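# Move ball to other post's cup, restore frame

## Task

Transfer the ball into the cup on the opposite post, and return the frame to its original spot resting on its supports.

## Robot and tools

Robots: three i2rt Big YAM arms (arm1, arm2, arm3), each with one two-finger gripper and a wrist camera aimed at the fingertips. A hand reaches roughly 1.0 m from its joint-1 axis. Feet (base_link) in the scene frame, metres: arm1 at (1.453, 0.001, 0.802), arm2 at (-0.723, 1.256, 0.793), arm3 at (-0.733, -1.253, 0.780). Each foot faces along its own +x; the quaternions given for them (wxyz) are about (0,0,0,-1) for arm1, (0.876,0,0,-0.483) for arm2 and (0.875,0,0,0.484) for arm3, so all three face inward toward the table.

Frame: one scene frame in metres, origin on the floor, +z up. The hand point sits between the finger pads, about 1 cm short of the tips. Fingers point along the hand's +z; they open and close along its y. Printed hand positions can be off, more so when the arm is stretched. hand_target is where the hand would be at the joint targets currently held.

Tool move: one action, parts for arm1, arm2, arm3 (each optional), plus cameras. Each arm part is its own object. Options inside it:
- joints: absolute joint targets by name, any subset: joint1_rad (-2.879 to 2.879; base turn, positive counter-clockwise seen from above, 0 = along foot +x), joint2_rad (0 to 3.141; shoulder, 0 = upper arm back and level, positive raises it then forward), joint3_rad (0 to 3.019; elbow, 0 = folded, positive opens), joint4_rad (-1.692 to 1.57; hand pitch, positive tilts fingers up), joint5_rad (-1.57 to 1.57; sideways swing, positive to the arm's right), joint6_rad (-2.094 to 2.094; hand roll, positive clockwise viewed from behind), gripper_m (0 to 0.093, absolute fingertip gap in metres). Angles in radians. Joints move at full speed unless min_time_s (0.1 to 8 s) sets a minimum duration for that arm's joint motions; a fast, stretched arm can overshoot by up to about 30 degrees.
- target: an absolute hand pose, seven numbers [x, y, z, qw, qx, qy, qz], metres and unit quaternion in the scene frame, same layout as the printed hand line. The hand travels a straight line from hand_target to it. speed (0.002 to 0.5 m/s, default 0.25) caps linear speed; rotation is capped at twice that in rad/s. When target is used, joints may contain only gripper_m, otherwise the call is refused. All hand paths in one action finish together and end after 10 s even if short. Paths ignore obstacles and other arms; the hand may lag, wander off the line or exceed speed, particularly near full stretch.
All motions in one action start at the same moment. An arm you leave out keeps pushing toward its old targets.

Results: per robot state. The move line lists which robots got a motion; a robot marked as last shown was not commanded, its status reads not commanded. pictures lists the returned images in order. Joint velocities are in rad/s (gripper m/s), same order as joint_positions; within noise means the arm is still. Joint torques list the six arm joints (no gripper), positive toward larger angles; values 3 and 4 wrap at ±28 N m. Status words: done (hand within 1 cm and 2 degrees; joint tolerances ±0.045, ±0.14, ±0.09, ±0.055, ±0.03, ±0.035, gripper ±0.003); off_target (resting short, maybe still pushing); time_out (a stop: joints keep a target no farther than now, shown in on_its_own); joint command not followed or pose unreachable (a safety check withheld arm targets, the gripper part still runs); not_followed drops the hand target. If a call is refused or a stop interrupts it, later move, wait and finished_scene calls in the same reply are skipped.

Gripper: free-air readings read up to 0.003 m wide. Squeezing a hard part, the reading lands about 0.005 m under to 0.002 m over its width. For a firm hold command about 0.005 m below the touching width (more for a small round ball); just below gives a light grip.

Tool wait: seconds (0 to 10), optional cameras; commands nothing new, returns state.
Tool zoom_image: camera (one of arm1_cam_wrist, arm2_cam_wrist, arm3_cam_wrist, cam_high, cam_low) and region [x0, y0, x1, y1] in pixels, origin top-left, at most 504 by 504; only cameras in the latest images.
Cameras argument: list of names or ["all"]; [] for none; omitted gives all only on an empty move. Images are 896x504. cam_high sits near (0.83, -0.37, 2.06), cam_low near (0.58, -0.90, 1.15); wrist camera poses are updated in results.
Tool finished_scene: scene (this scene's number). Call it only when the ball is in the other cup and the frame rests correctly, since the state must hold with no robot help; call nothing after it in that reply.

Avoid: squeezing another robot's fingers or pressing arms together (a hard press between robots fails the scene); swinging joints fast into things; knocking objects off the work area or onto the floor; dropping the ball or frame from height or releasing them while moving; pushing hard against fixed or heavy items (the arm keeps pushing after contact). Objects may occasionally get nudged by something else. Holding loads, staying stretched or straining at unreachable poses heats motors; MOTOR HOT warns, and at 100 °C that arm goes limp for 30 to 60 s, after which keys show limit_stop_at_motor_heat and must be resent. The scene keeps running while you think, holding your last command.

Each tool is called by a JSON object that holds its "method" and its "body".

## Session

{"method": "move", "body": {}}

Scene clock: 0.00 s.
Joint torques (N m): no reading
Motor temperatures (°C): arm1=[31 26 28 24 26 26 24] | arm2=[25 27 25 26 24 22 26] | arm3=[28 27 23 27 25 26 24]
Heat: arm1: hottest joint1_rad 31 °C; arm2: hottest joint2_rad 27 °C; arm3: hottest joint1_rad 28 °C.
Joint velocities: within noise
arm1.joint_positions: joint1_rad=-0.430 joint2_rad=+0.631 joint3_rad=+1.402 joint4_rad=-1.276 joint5_rad=+0.008 joint6_rad=-0.169 gripper_m=+0.09396
arm1.joint_status: not commanded
arm1.hand: x=+1.2197 y=+0.0939 z=+1.3548 quat_wxyz=(+0.151, -0.857, +0.099, +0.482) (m; scene frame)
arm1.hand_target: x=+1.2220 y=+0.0927 z=+1.3682 quat_wxyz=(+0.154, -0.850, +0.098, +0.495) (m; scene frame)
arm1.hand_status: not commanded
arm2.joint_positions: joint1_rad=-0.159 joint2_rad=+0.563 joint3_rad=+1.339 joint4_rad=-1.223 joint5_rad=+0.179 joint6_rad=+0.060 gripper_m=+0.09396
arm2.joint_status: not commanded
arm2.hand: x=-0.6645 y=+1.0393 z=+1.3486 quat_wxyz=(-0.418, -0.522, -0.658, +0.347) (m; scene frame)
arm2.hand_target: x=-0.6659 y=+1.0425 z=+1.3593 quat_wxyz=(-0.427, -0.519, -0.652, +0.351) (m; scene frame)
arm2.hand_status: not commanded
arm3.joint_positions: joint1_rad=+0.085 joint2_rad=+0.628 joint3_rad=+1.434 joint4_rad=-1.415 joint5_rad=+0.195 joint6_rad=+0.111 gripper_m=+0.09396
arm3.joint_status: not commanded
arm3.hand: x=-0.6006 y=-1.0712 z=+1.3224 quat_wxyz=(-0.427, +0.378, -0.800, -0.190) (m; scene frame)
arm3.hand_target: x=-0.6017 y=-1.0733 z=+1.3344 quat_wxyz=(-0.437, +0.374, -0.794, -0.198) (m; scene frame)
arm3.hand_status: not commanded
pictures: arm1_cam_wrist, arm2_cam_wrist, arm3_cam_wrist, cam_high, cam_low
camera_calibration:
arm1_cam_wrist: T_world_to_cam=[[0.30687, 0.93487, 0.17845, -0.70478], [0.80583, -0.15544, -0.57138, -0.15791], [-0.50643, 0.31914, -0.80105, 1.7629]] pos_world=[1.23631, 0.07173, 1.44771]
arm2_cam_wrist: T_world_to_cam=[[-0.97989, -0.19896, 0.01517, -0.46656], [-0.16065, 0.74159, -0.65133, 0.04083], [0.11834, -0.64067, -0.75864, 1.85741]] pos_world=[-0.67042, 1.06689, 1.44278]
arm3_cam_wrist: T_world_to_cam=[[0.76073, -0.64872, 0.02138, -0.2679], [-0.55262, -0.66461, -0.50291, -0.34334], [0.34046, 0.37076, -0.86408, 1.83606]] pos_world=[-0.61104, -1.08271, 1.41955]

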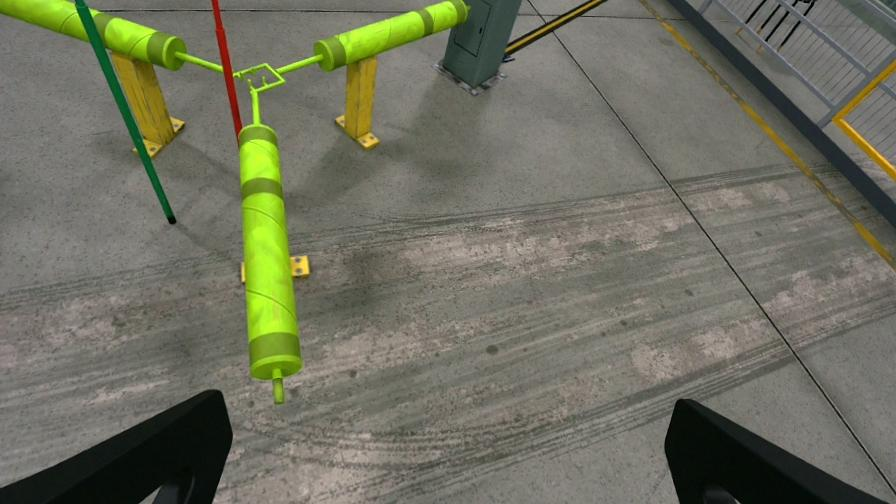

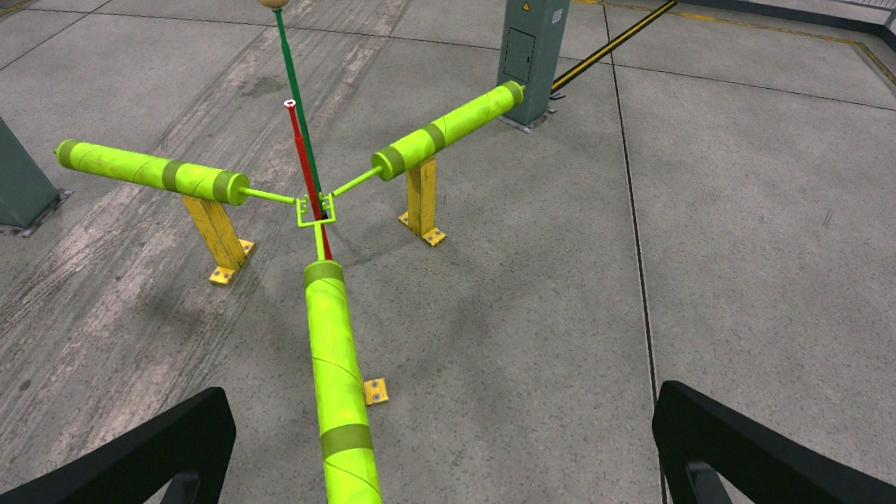

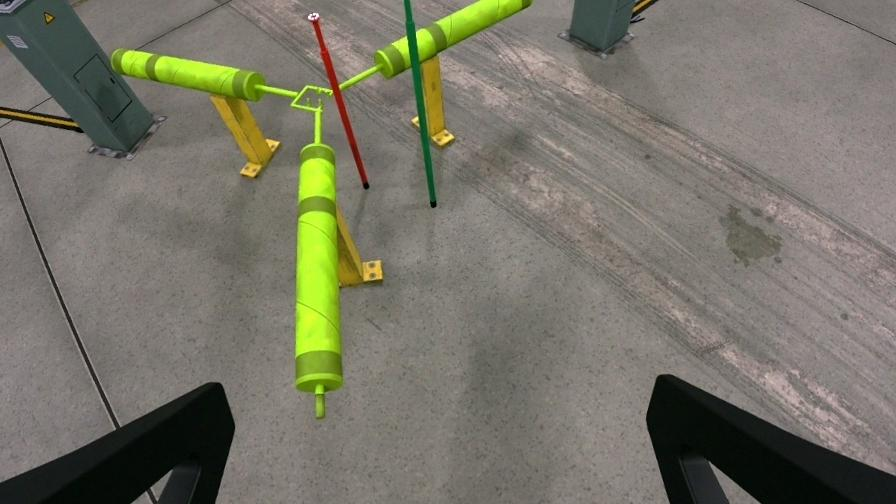

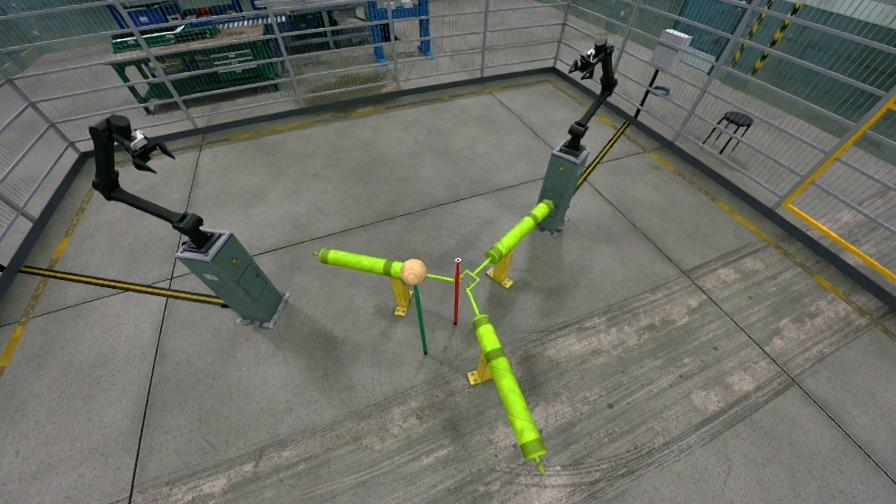

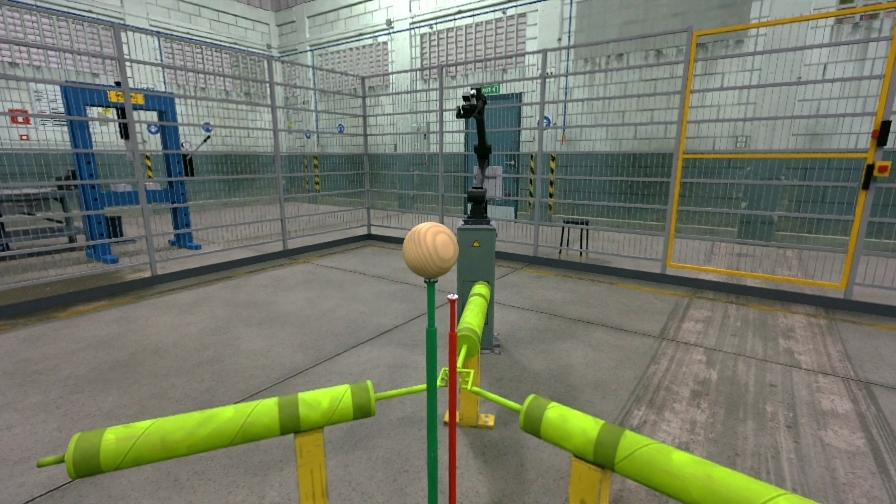

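{"method": "zoom_image", "body": {"camera": "cam_low", "region": [370, 210, 570, 440]}}

{"method": "zoom_image", "body": {"camera": "arm3_cam_wrist", "region": [230, 0, 470, 140]}}

{"method": "zoom_image", "body": {"camera": "cam_high", "region": [390, 230, 530, 360]}}

{"method": "zoom_image", "body": {"camera": "arm1_cam_wrist", "region": [150, 0, 370, 140]}}

{"method": "zoom_image", "body": {"camera": "arm2_cam_wrist", "region": [230, 80, 410, 270]}}

{"method": "zoom_image", "body": {"camera": "arm3_cam_wrist", "region": [260, 130, 400, 430]}}

Scaled by 2.191 from the camera's image (finer frame: 1280x720).

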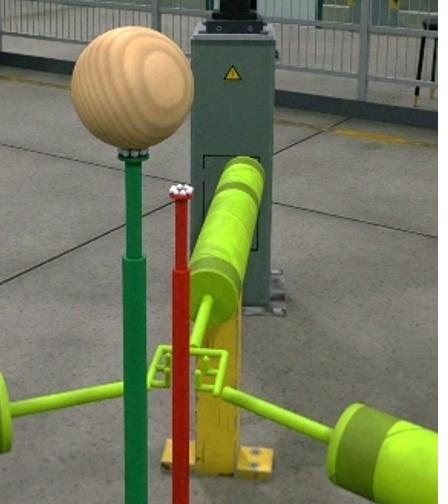

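Scaled by 2.100 from the camera's image (finer frame: 1280x720).

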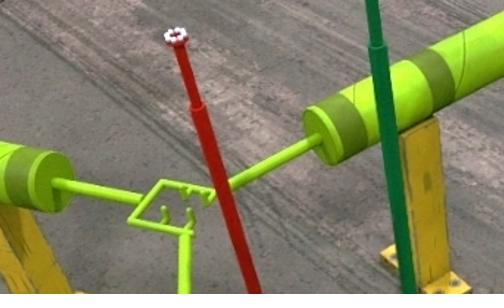

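Scaled by 3.600 from the camera's image (finer frame: 1280x720).

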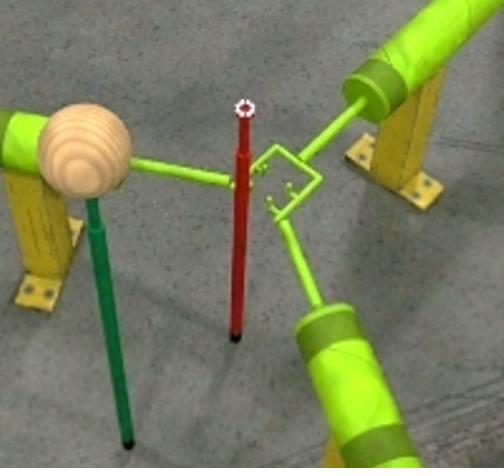

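Scaled by 2.291 from the camera's image (finer frame: 1280x720).

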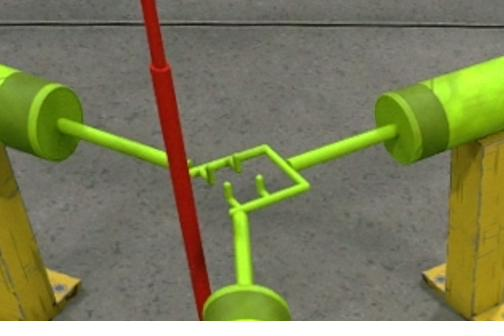

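Scaled by 2.653 from the camera's image (finer frame: 1280x720).

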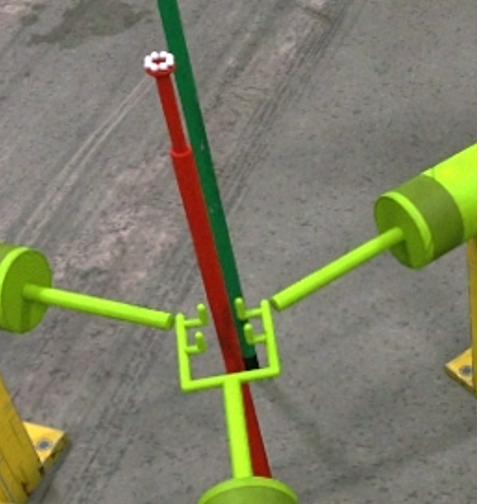

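Scaled by 1.680 from the camera's image (finer frame: 1280x720).

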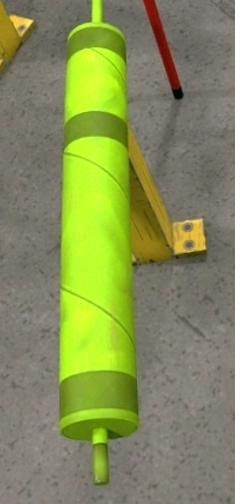

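{"method": "move", "body": {"arm1": {"target":[0.88,0.025,0.58,0,0.998,-0.061,0],"speed":0.4}, "arm2": {"target":[-0.53,1.06,0.62,0,0.537,0.843,0],"speed":0.4}, "arm3": {"target":[-0.745,-0.715,0.58,0,0.446,-0.895,0],"speed":0.4}, "cameras": ["all"]}}

Scene clock: 78.73 s.
Joint torques (N m): arm1=[0.09 -21.42 6.63 -0.03 -0.1 0.29] | arm2=[2.08 -9.35 1.51 0.4 -0.16 -0.01] | arm3=[0.73 -15.91 7.46 -0.03 0.02 0.12]
Motor temperatures (°C): arm1=[30 26 35 25 26 26 23] | arm2=[25 27 36 27 24 22 26] | arm3=[28 27 34 27 24 25 24]
Heat: arm1: hottest joint3_rad 35 °C; arm2: hottest joint3_rad 36 °C; arm3: hottest joint3_rad 34 °C.
move: arm1 off_target; arm2 done; arm3 off_target
Joint velocities: within noise
arm1.joint_positions: joint1_rad=-0.081 joint2_rad=+2.412 joint3_rad=+1.428 joint4_rad=-0.619 joint5_rad=-0.006 joint6_rad=+0.070 gripper_m=+0.09396
arm1.joint_status: not commanded
arm1.hand: x=+0.9029 y=+0.0312 z=+0.5623 quat_wxyz=(+0.002, -0.998, +0.061, -0.021)
arm1.hand_target: x=+0.8805 y=+0.0249 z=+0.5804 quat_wxyz=(+0.000, -0.998, +0.061, +0.000)
arm1.hand_status: off_target (0.030 m and 2.4 deg from the pose sent, 0.849 m and 61.0 deg at the start)
arm2.joint_positions: joint1_rad=+0.207 joint2_rad=+1.959 joint3_rad=+0.510 joint4_rad=-0.135 joint5_rad=-0.005 joint6_rad=+0.343 gripper_m=+0.09396
arm2.joint_status: not commanded
arm2.hand: x=-0.5334 y=+1.0591 z=+0.6254 quat_wxyz=(-0.001, -0.541, -0.841, +0.001)
arm2.hand_target: x=-0.5301 y=+1.0601 z=+0.6202 quat_wxyz=(+0.000, -0.537, -0.843, +0.000)
arm2.hand_status: done (0.006 m and 0.6 deg from the pose sent, 0.741 m and 66.7 deg at the start)
arm3.joint_positions: joint1_rad=+0.574 joint2_rad=+2.301 joint3_rad=+1.291 joint4_rad=-0.578 joint5_rad=+0.005 joint6_rad=+0.659 gripper_m=+0.09396
arm3.joint_status: not commanded
arm3.hand: x=-0.7400 y=-0.7301 z=+0.5738 quat_wxyz=(+0.003, +0.447, -0.895, +0.010)
arm3.hand_target: x=-0.7450 y=-0.7153 z=+0.5803 quat_wxyz=(+0.000, +0.446, -0.895, +0.000)
arm3.hand_status: off_target (0.017 m and 1.2 deg from the pose sent, 0.836 m and 55.7 deg at the start)
pictures: arm1_cam_wrist, arm2_cam_wrist, arm3_cam_wrist, cam_high, cam_low
arm1_cam_wrist: T_world_to_cam=[[0.10472, 0.99448, 0.00695, -0.1305], [0.88501, -0.09637, 0.45548, -1.01594], [0.45364, -0.04155, -0.89022, 0.18226]] pos_world=[0.8301, 0.03944, 0.6259]
arm2_cam_wrist: T_world_to_cam=[[-0.91461, -0.40411, 0.01356, -0.07008], [-0.36101, 0.83125, 0.42273, -1.29739], [-0.1821, 0.38174, -0.90615, 0.15512]] pos_world=[-0.50422, 0.99091, 0.68996]
arm3_cam_wrist: T_world_to_cam=[[0.79798, -0.60227, 0.02253, 0.13623], [-0.54805, -0.70958, 0.44287, -1.1423], [-0.25074, -0.36574, -0.8963, 0.15352]] pos_world=[-0.69626, -0.67236, 0.64042]

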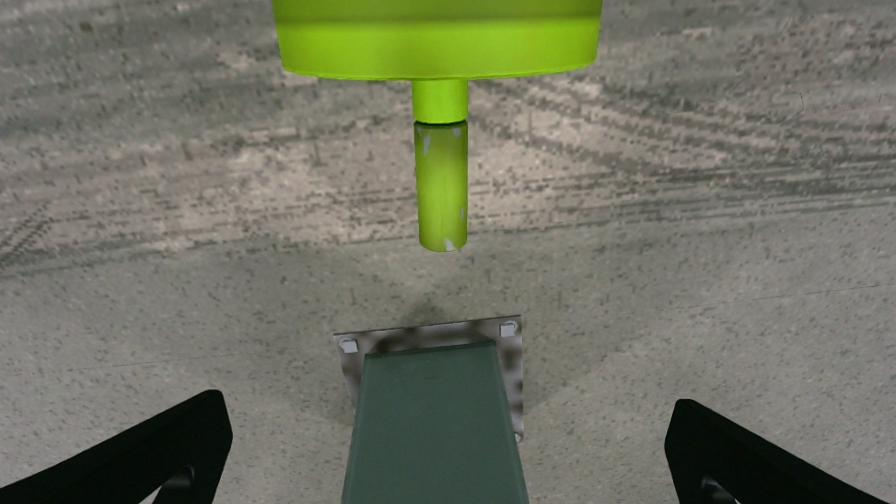

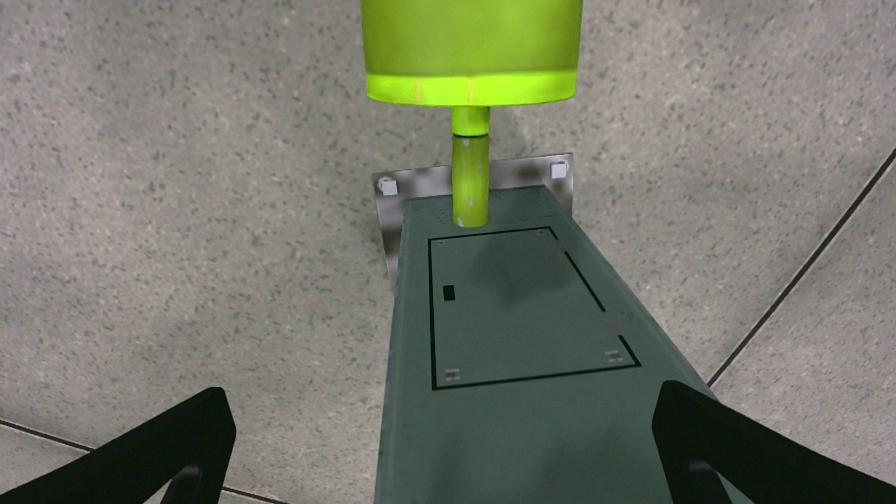

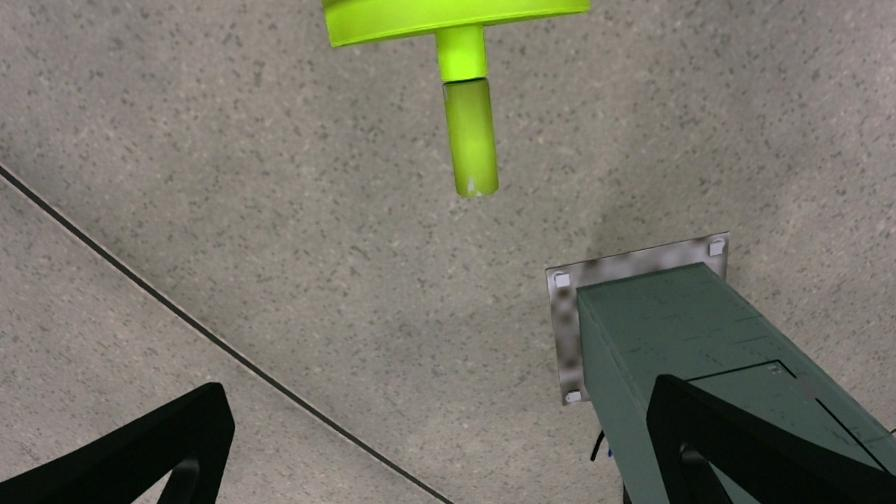

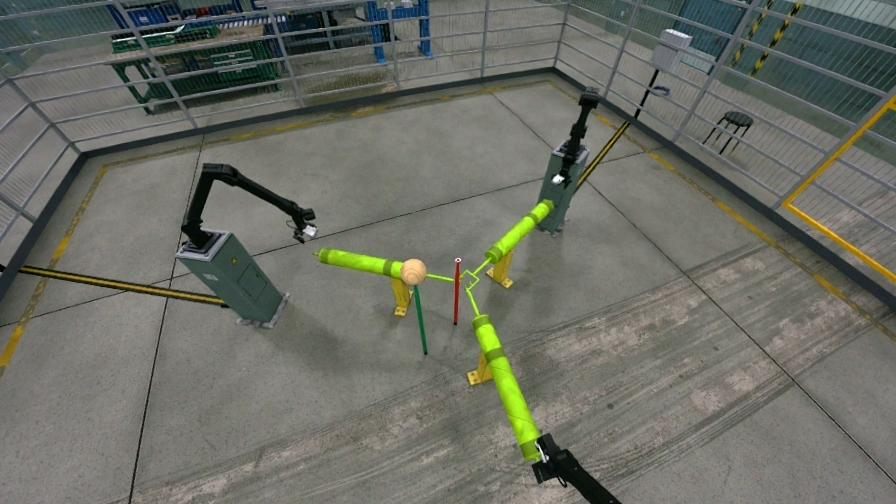

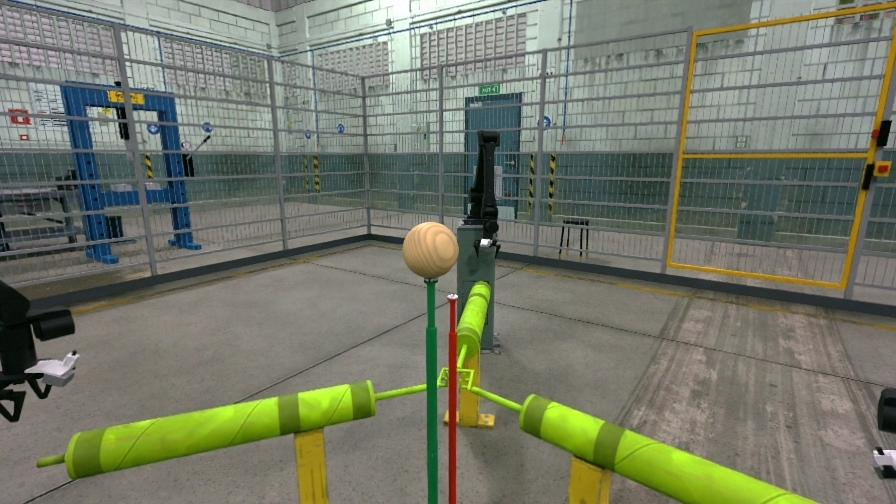

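{"method": "move", "body": {"arm1": {"target":[0.885,0.028,0.428,0,0.999,-0.0445,0],"speed":0.2}, "arm2": {"target":[-0.548,1.057,0.405,0,0.539,0.842,0],"speed":0.2}, "arm3": {"target":[-0.716,-0.708,0.416,0,0.461,-0.887,0],"speed":0.2}, "cameras": ["all"]}}

Scene clock: 99.70 s.
Joint torques (N m): arm1=[-0.21 -17.26 5.48 0.65 -0.08 0.02] | arm2=[-0.67 -6.01 1.96 -0.01 -0.81 -0.23] | arm3=[-0.79 -14.15 5.98 0.92 -0.21 -0.17]
Motor temperatures (°C): arm1=[30 31 35 24 26 25 23] | arm2=[25 28 32 27 24 22 26] | arm3=[28 30 31 27 24 25 24]
Heat: arm1: hottest joint3_rad 35 °C; arm2: hottest joint3_rad 32 °C; arm3: hottest joint3_rad 31 °C.
move: arm1 off_target; arm2 off_target; arm3 off_target
Joint velocities: within noise
arm1.joint_positions: joint1_rad=-0.081 joint2_rad=+2.682 joint3_rad=+1.603 joint4_rad=-0.466 joint5_rad=-0.006 joint6_rad=+0.063 gripper_m=+0.09396
arm1.joint_status: not commanded
arm1.hand: x=+0.8791 y=+0.0336 z=+0.4485 quat_wxyz=(+0.002, -0.998, +0.057, +0.008)
arm1.hand_target: x=+0.8860 y=+0.0281 z=+0.4287 quat_wxyz=(+0.000, -0.999, +0.045, +0.000)
arm1.hand_status: off_target (0.022 m and 1.8 deg from the pose sent, 0.135 m and 3.1 deg at the start)
arm2.joint_positions: joint1_rad=+0.185 joint2_rad=+2.642 joint3_rad=+0.740 joint4_rad=+0.350 joint5_rad=+0.013 joint6_rad=+0.318 gripper_m=+0.09396
arm2.joint_status: not commanded
arm2.hand: x=-0.5416 y=+1.0529 z=+0.4402 quat_wxyz=(-0.014, -0.540, -0.841, +0.013)
arm2.hand_target: x=-0.5490 y=+1.0586 z=+0.4089 quat_wxyz=(+0.000, -0.539, -0.842, +0.000)
arm2.hand_status: off_target (0.036 m and 2.2 deg from the pose sent, 0.221 m and 0.3 deg at the start)
arm3.joint_positions: joint1_rad=+0.537 joint2_rad=+2.643 joint3_rad=+1.503 joint4_rad=-0.423 joint5_rad=+0.010 joint6_rad=+0.598 gripper_m=+0.09396
arm3.joint_status: not commanded
arm3.hand: x=-0.7199 y=-0.7060 z=+0.4349 quat_wxyz=(-0.005, +0.458, -0.889, +0.000)
arm3.hand_target: x=-0.7161 y=-0.7088 z=+0.4167 quat_wxyz=(+0.000, +0.461, -0.887, +0.000)
arm3.hand_status: off_target (0.019 m and 0.7 deg from the pose sent, 0.161 m and 2.2 deg at the start)
pictures: arm1_cam_wrist, arm2_cam_wrist, arm3_cam_wrist, cam_high, cam_low
arm1_cam_wrist: T_world_to_cam=[[0.09723, 0.99525, 0.00407, -0.1217], [0.91062, -0.09061, 0.40319, -0.94199], [0.40165, -0.0355, -0.91511, 0.14845]] pos_world=[0.81, 0.04104, 0.51614]
arm2_cam_wrist: T_world_to_cam=[[-0.91402, -0.40518, 0.01978, -0.07886], [-0.36618, 0.84506, 0.3896, -1.2197], [-0.17457, 0.34886, -0.92077, 0.0332]] pos_world=[-0.51291, 0.98718, 0.50733]
arm3_cam_wrist: T_world_to_cam=[[0.81258, -0.58273, 0.01195, 0.16675], [-0.53235, -0.73365, 0.42233, -1.04932], [-0.23734, -0.34953, -0.90636, 0.06827]] pos_world=[-0.67789, -0.64881, 0.50304]

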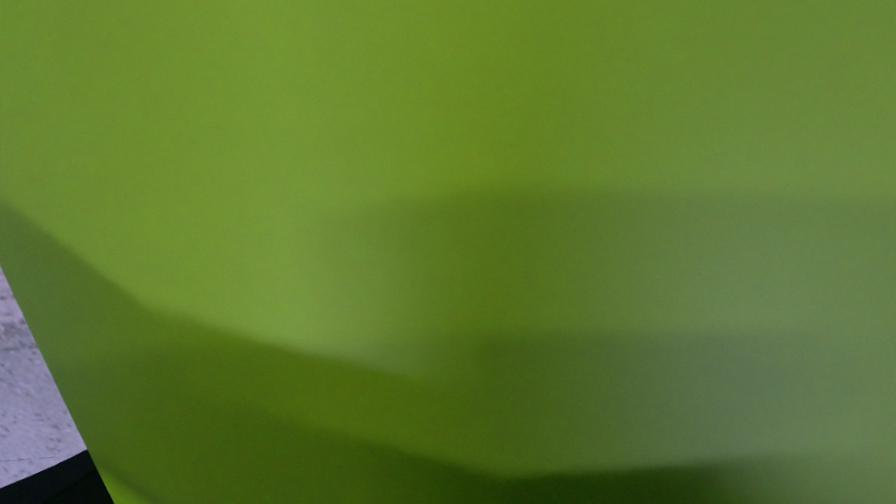

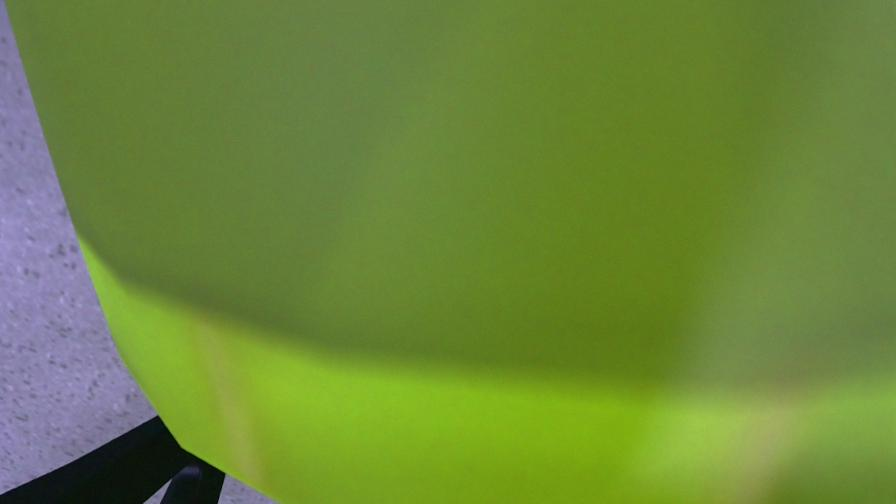

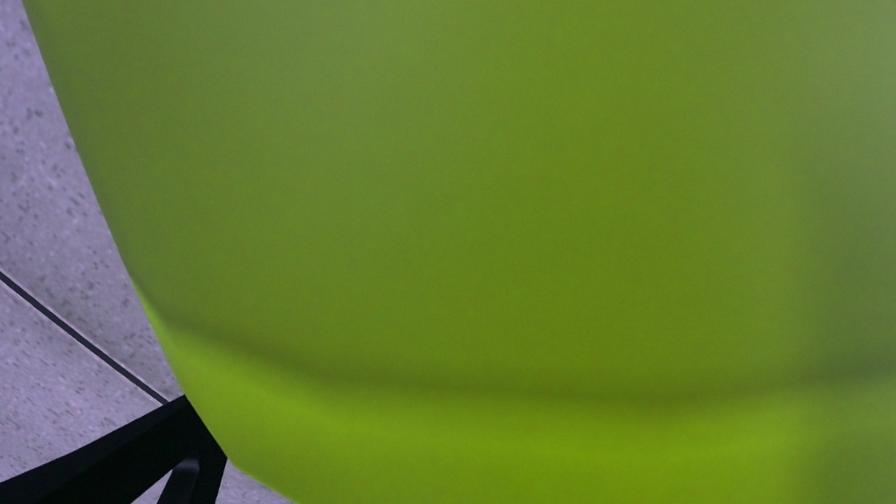

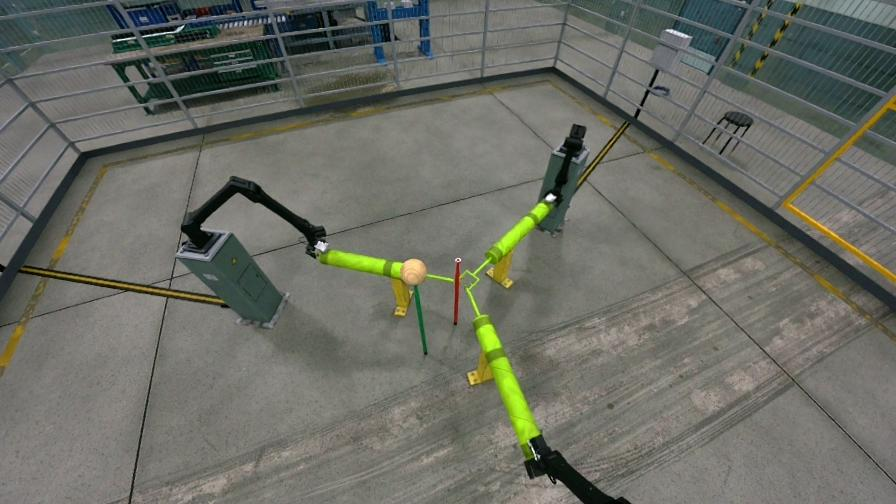

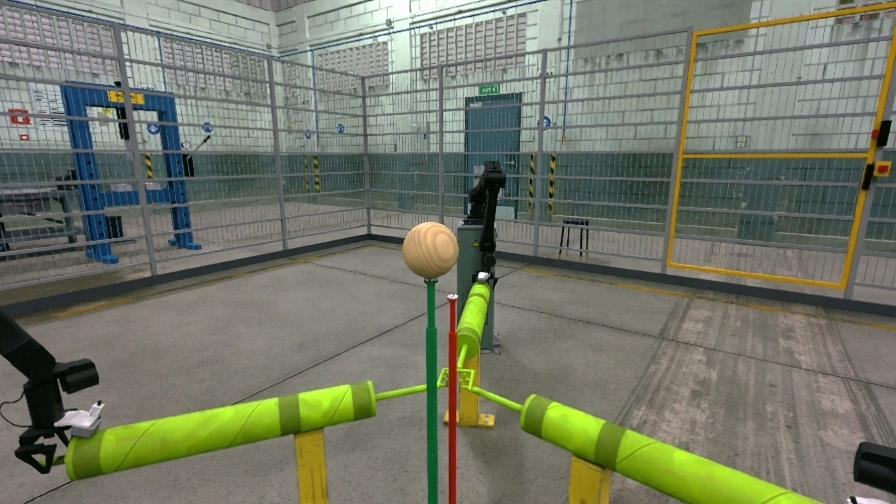

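{"method": "move", "body": {"arm1": {"target":[0.893,0.031,0.50,-0.0115,0.965,-0.043,-0.259],"speed":0.3}, "arm2": {"target":[-0.553,1.058,0.50,0.218,0.521,0.813,-0.140],"speed":0.3}, "arm3": {"target":[-0.718,-0.715,0.50,-0.230,0.445,-0.857,-0.119],"speed":0.3}, "cameras": ["all"]}}

Scene clock: 113.03 s.
Joint torques (N m): arm1=[-0.15 -18.55 1.88 1.94 0.19 0.05] | arm2=[1.9 -9.52 -6.16 1.29 0.11 0.11] | arm3=[0.44 -16.26 2.54 1.65 0.45 0.06]
Motor temperatures (°C): arm1=[30 32 34 24 26 25 23] | arm2=[25 28 31 26 24 22 26] | arm3=[28 30 30 27 24 25 24]
Heat: arm1: hottest joint3_rad 34 °C; arm2: hottest joint3_rad 31 °C; arm3: hottest joint2_rad 30 °C.
move: arm1 off_target; arm2 off_target; arm3 off_target
Joint velocities: within noise
arm1.joint_positions: joint1_rad=-0.081 joint2_rad=+2.539 joint3_rad=+1.134 joint4_rad=+0.342 joint5_rad=+0.011 joint6_rad=+0.059 gripper_m=+0.09396
arm1.joint_status: not commanded
arm1.hand: x=+0.9009 y=+0.0350 z=+0.4916 quat_wxyz=(+0.009, -0.968, +0.054, +0.246)
arm1.hand_target: x=+0.8931 y=+0.0310 z=+0.4999 quat_wxyz=(+0.012, -0.965, +0.043, +0.259)
arm1.hand_status: off_target (0.012 m and 2.0 deg from the pose sent, 0.053 m and 29.2 deg at the start)
arm2.joint_positions: joint1_rad=+0.280 joint2_rad=+2.742 joint3_rad=+0.493 joint4_rad=+1.185 joint5_rad=+0.198 joint6_rad=+0.358 gripper_m=+0.09396
arm2.joint_status: not commanded
arm2.hand: x=-0.5387 y=+1.0421 z=+0.5012 quat_wxyz=(-0.234, -0.518, -0.810, +0.144)
arm2.hand_target: x=-0.5529 y=+1.0575 z=+0.5004 quat_wxyz=(-0.218, -0.521, -0.813, +0.140)
arm2.hand_status: off_target (0.021 m and 1.9 deg from the pose sent, 0.061 m and 27.9 deg at the start)
arm3.joint_positions: joint1_rad=+0.629 joint2_rad=+2.486 joint3_rad=+1.104 joint4_rad=+0.200 joint5_rad=+0.324 joint6_rad=+0.613 gripper_m=+0.09396
arm3.joint_status: not commanded
arm3.hand: x=-0.7149 y=-0.7258 z=+0.4889 quat_wxyz=(-0.223, +0.449, -0.859, -0.104)
arm3.hand_target: x=-0.7180 y=-0.7153 z=+0.4998 quat_wxyz=(-0.230, +0.445, -0.857, -0.119)
arm3.hand_status: off_target (0.016 m and 2.0 deg from the pose sent, 0.066 m and 29.5 deg at the start)
pictures: arm1_cam_wrist, arm2_cam_wrist, arm3_cam_wrist, cam_high, cam_low
arm1_cam_wrist: T_world_to_cam=[[0.09444, 0.99553, 0.00087, -0.12138], [0.9933, -0.09417, -0.067, -0.82231], [-0.06661, 0.0072, -0.99775, 0.64014]] pos_world=[0.87091, 0.03879, 0.58372]
arm2_cam_wrist: T_world_to_cam=[[-0.91328, -0.40731, -0.00302, -0.06772], [-0.40417, 0.90711, -0.11749, -1.06433], [0.0506, -0.10608, -0.99307, 0.72537]] pos_world=[-0.52872, 1.01482, 0.59509]
arm3_cam_wrist: T_world_to_cam=[[0.81376, -0.58049, 0.02858, 0.14481], [-0.57874, -0.81386, -0.0518, -0.94376], [0.05333, 0.02561, -0.99825, 0.63649]] pos_world=[-0.69798, -0.70033, 0.58234]

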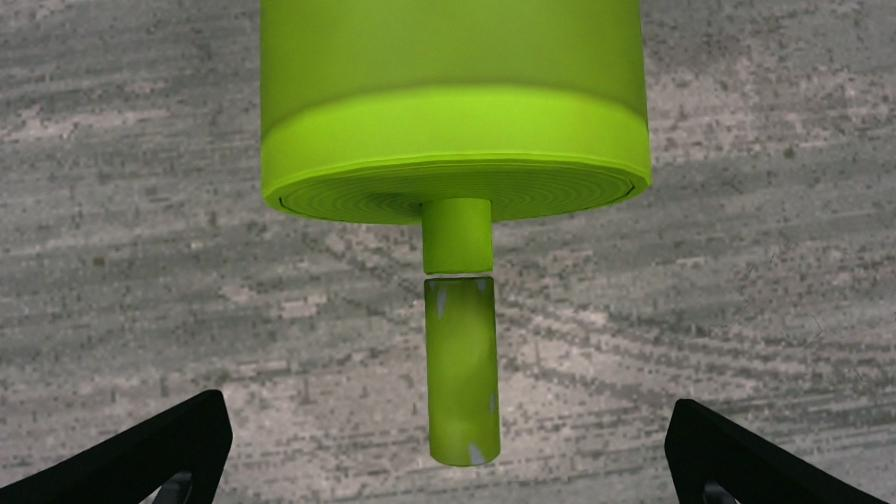

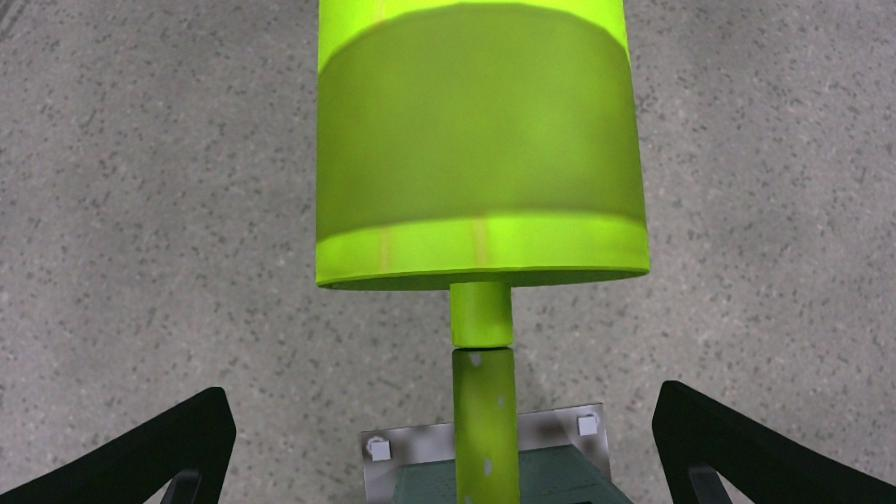

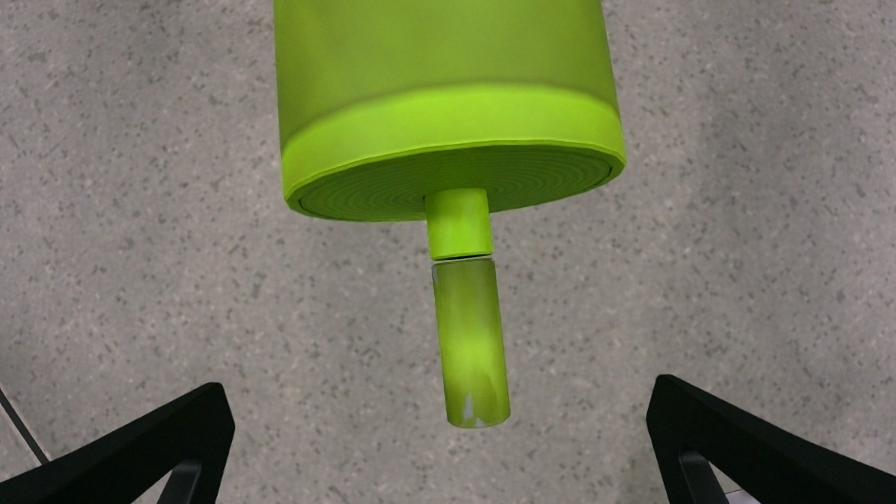

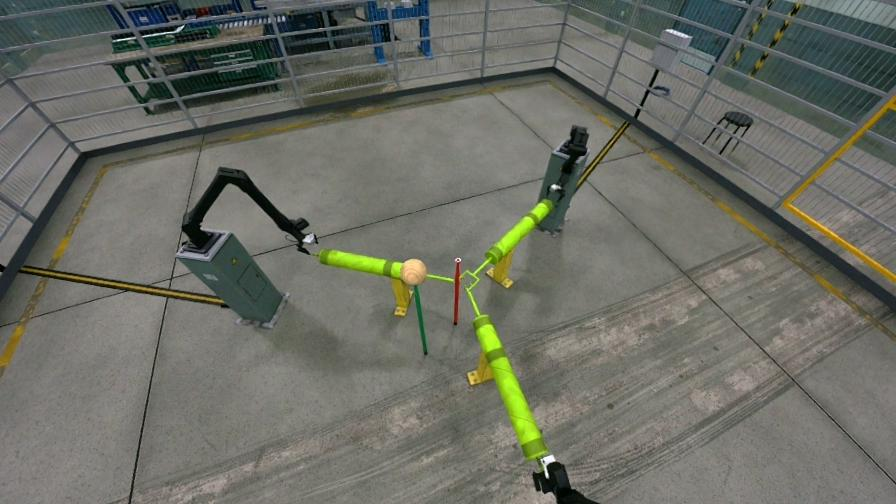

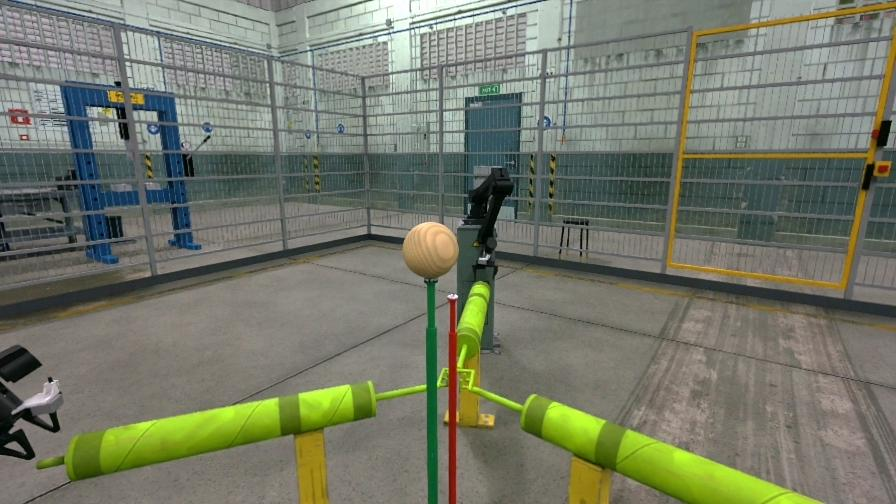

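{"method": "move", "body": {"arm1": {"target":[0.894,0.036,0.416,-0.0115,0.965,-0.043,-0.259],"speed":0.2}, "arm2": {"target":[-0.573,1.067,0.408,0.218,0.521,0.813,-0.140],"speed":0.2}, "arm3": {"target":[-0.705,-0.718,0.419,-0.230,0.445,-0.857,-0.119],"speed":0.2}, "cameras": ["all"]}}

Scene clock: 126.10 s.
Joint torques (N m): arm1=[-0.91 -18.9 2.28 1.85 0.03 0.04] | arm2=[1.44 -4.19 -5.35 1.37 -0.08 -0.17] | arm3=[-0.56 -14.92 2.99 1.65 0.25 -0.09]
Motor temperatures (°C): arm1=[30 33 32 24 26 25 23] | arm2=[25 28 31 27 24 22 26] | arm3=[28 30 29 27 24 25 24]
Heat: arm1: hottest joint2_rad 33 °C; arm2: hottest joint3_rad 31 °C; arm3: hottest joint2_rad 30 °C.
move: arm1 off_target; arm2 off_target; arm3 done
Joint velocities: within noise
arm1.joint_positions: joint1_rad=-0.081 joint2_rad=+2.760 joint3_rad=+1.268 joint4_rad=+0.416 joint5_rad=+0.011 joint6_rad=+0.051 gripper_m=+0.09396
arm1.joint_status: not commanded
arm1.hand: x=+0.9120 y=+0.0353 z=+0.4050 quat_wxyz=(+0.010, -0.970, +0.050, +0.239)
arm1.hand_target: x=+0.8943 y=+0.0360 z=+0.4163 quat_wxyz=(+0.012, -0.965, +0.043, +0.259)
arm1.hand_status: off_target (0.021 m and 2.5 deg from the pose sent, 0.076 m and 2.0 deg at the start)
arm2.joint_positions: joint1_rad=+0.246 joint2_rad=+2.969 joint3_rad=+0.676 joint4_rad=+1.292 joint5_rad=+0.184 joint6_rad=+0.352 gripper_m=+0.09396
arm2.joint_status: not commanded
arm2.hand: x=-0.5363 y=+1.0296 z=+0.4331 quat_wxyz=(-0.263, -0.526, -0.795, +0.148)
arm2.hand_target: x=-0.5732 y=+1.0666 z=+0.4130 quat_wxyz=(-0.217, -0.521, -0.813, +0.140)
arm2.hand_status: off_target (0.058 m and 5.6 deg from the pose sent, 0.102 m and 1.9 deg at the start)
arm3.joint_positions: joint1_rad=+0.613 joint2_rad=+2.675 joint3_rad=+1.208 joint4_rad=+0.303 joint5_rad=+0.317 joint6_rad=+0.600 gripper_m=+0.09396
arm3.joint_status: not commanded
arm3.hand: x=-0.7076 y=-0.7273 z=+0.4182 quat_wxyz=(-0.225, +0.446, -0.859, -0.110)
arm3.hand_target: x=-0.7050 y=-0.7183 z=+0.4191 quat_wxyz=(-0.230, +0.445, -0.857, -0.119)
arm3.hand_status: done (0.010 m and 1.2 deg from the pose sent, 0.071 m and 2.0 deg at the start)
pictures: arm1_cam_wrist, arm2_cam_wrist, arm3_cam_wrist, cam_high, cam_low
arm1_cam_wrist: T_world_to_cam=[[0.08758, 0.99614, 0.00515, -0.11813], [0.99479, -0.08719, -0.05289, -0.84637], [-0.05223, 0.00975, -0.99859, 0.54165]] pos_world=[0.8806, 0.0386, 0.49673]
arm2_cam_wrist: T_world_to_cam=[[-0.92067, -0.38859, -0.03696, -0.07932], [-0.37731, 0.9102, -0.17081, -1.02563], [0.10002, -0.14332, -0.98461, 0.71751]] pos_world=[-0.53177, 1.00553, 0.52835]
arm3_cam_wrist: T_world_to_cam=[[0.81243, -0.58276, 0.01862, 0.14155], [-0.58082, -0.8117, -0.06161, -0.94006], [0.05102, 0.03924, -0.99793, 0.57368]] pos_world=[-0.69027, -0.70307, 0.51194]

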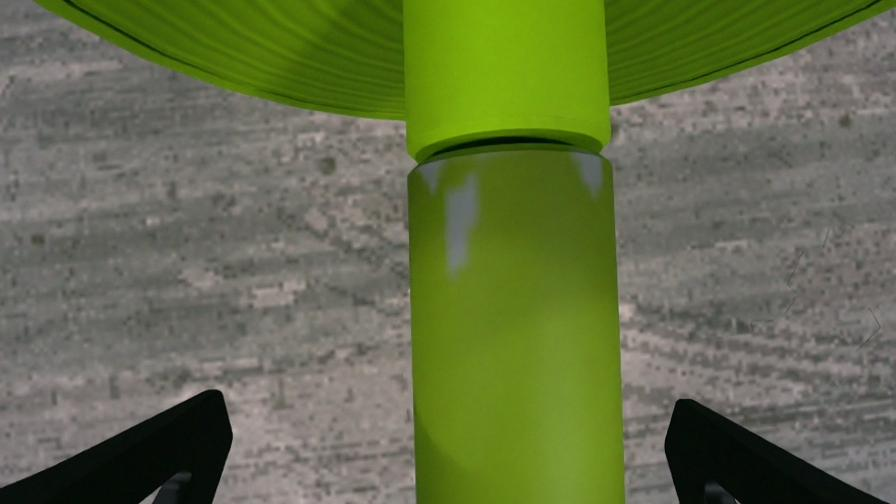

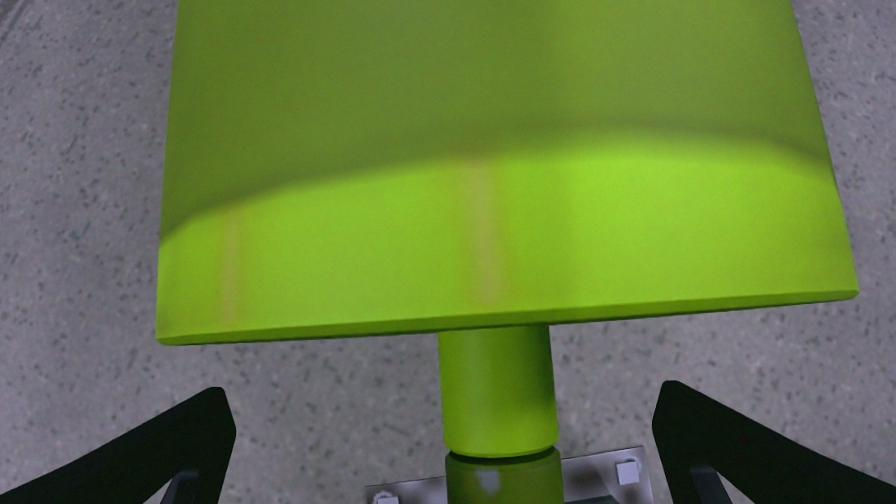

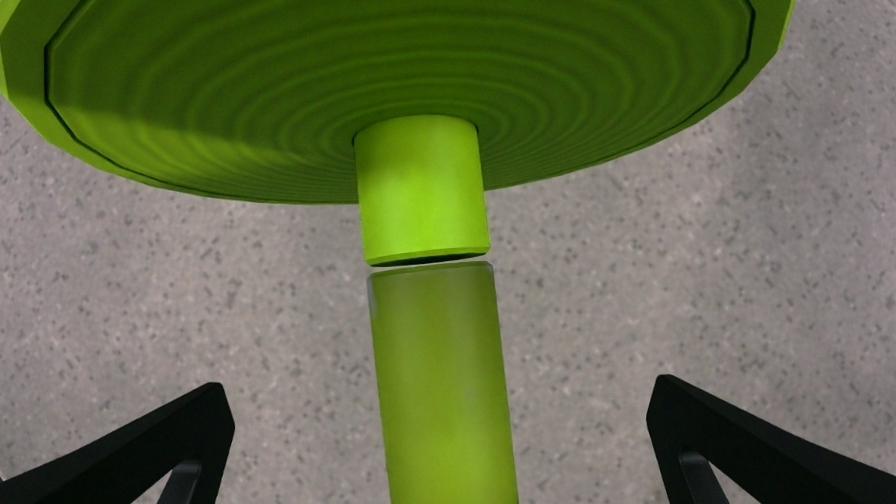

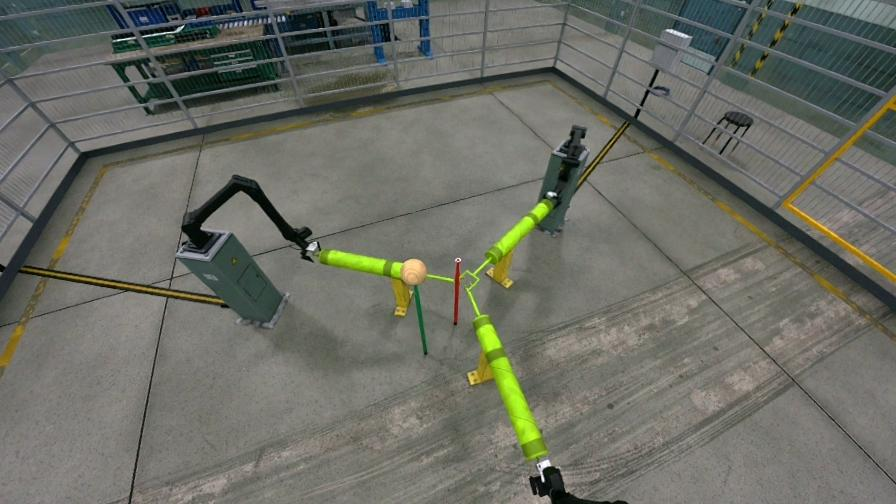

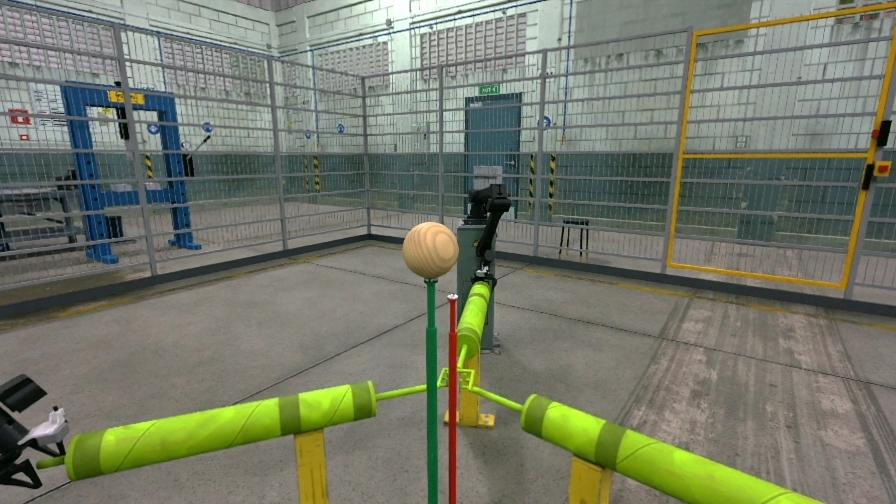

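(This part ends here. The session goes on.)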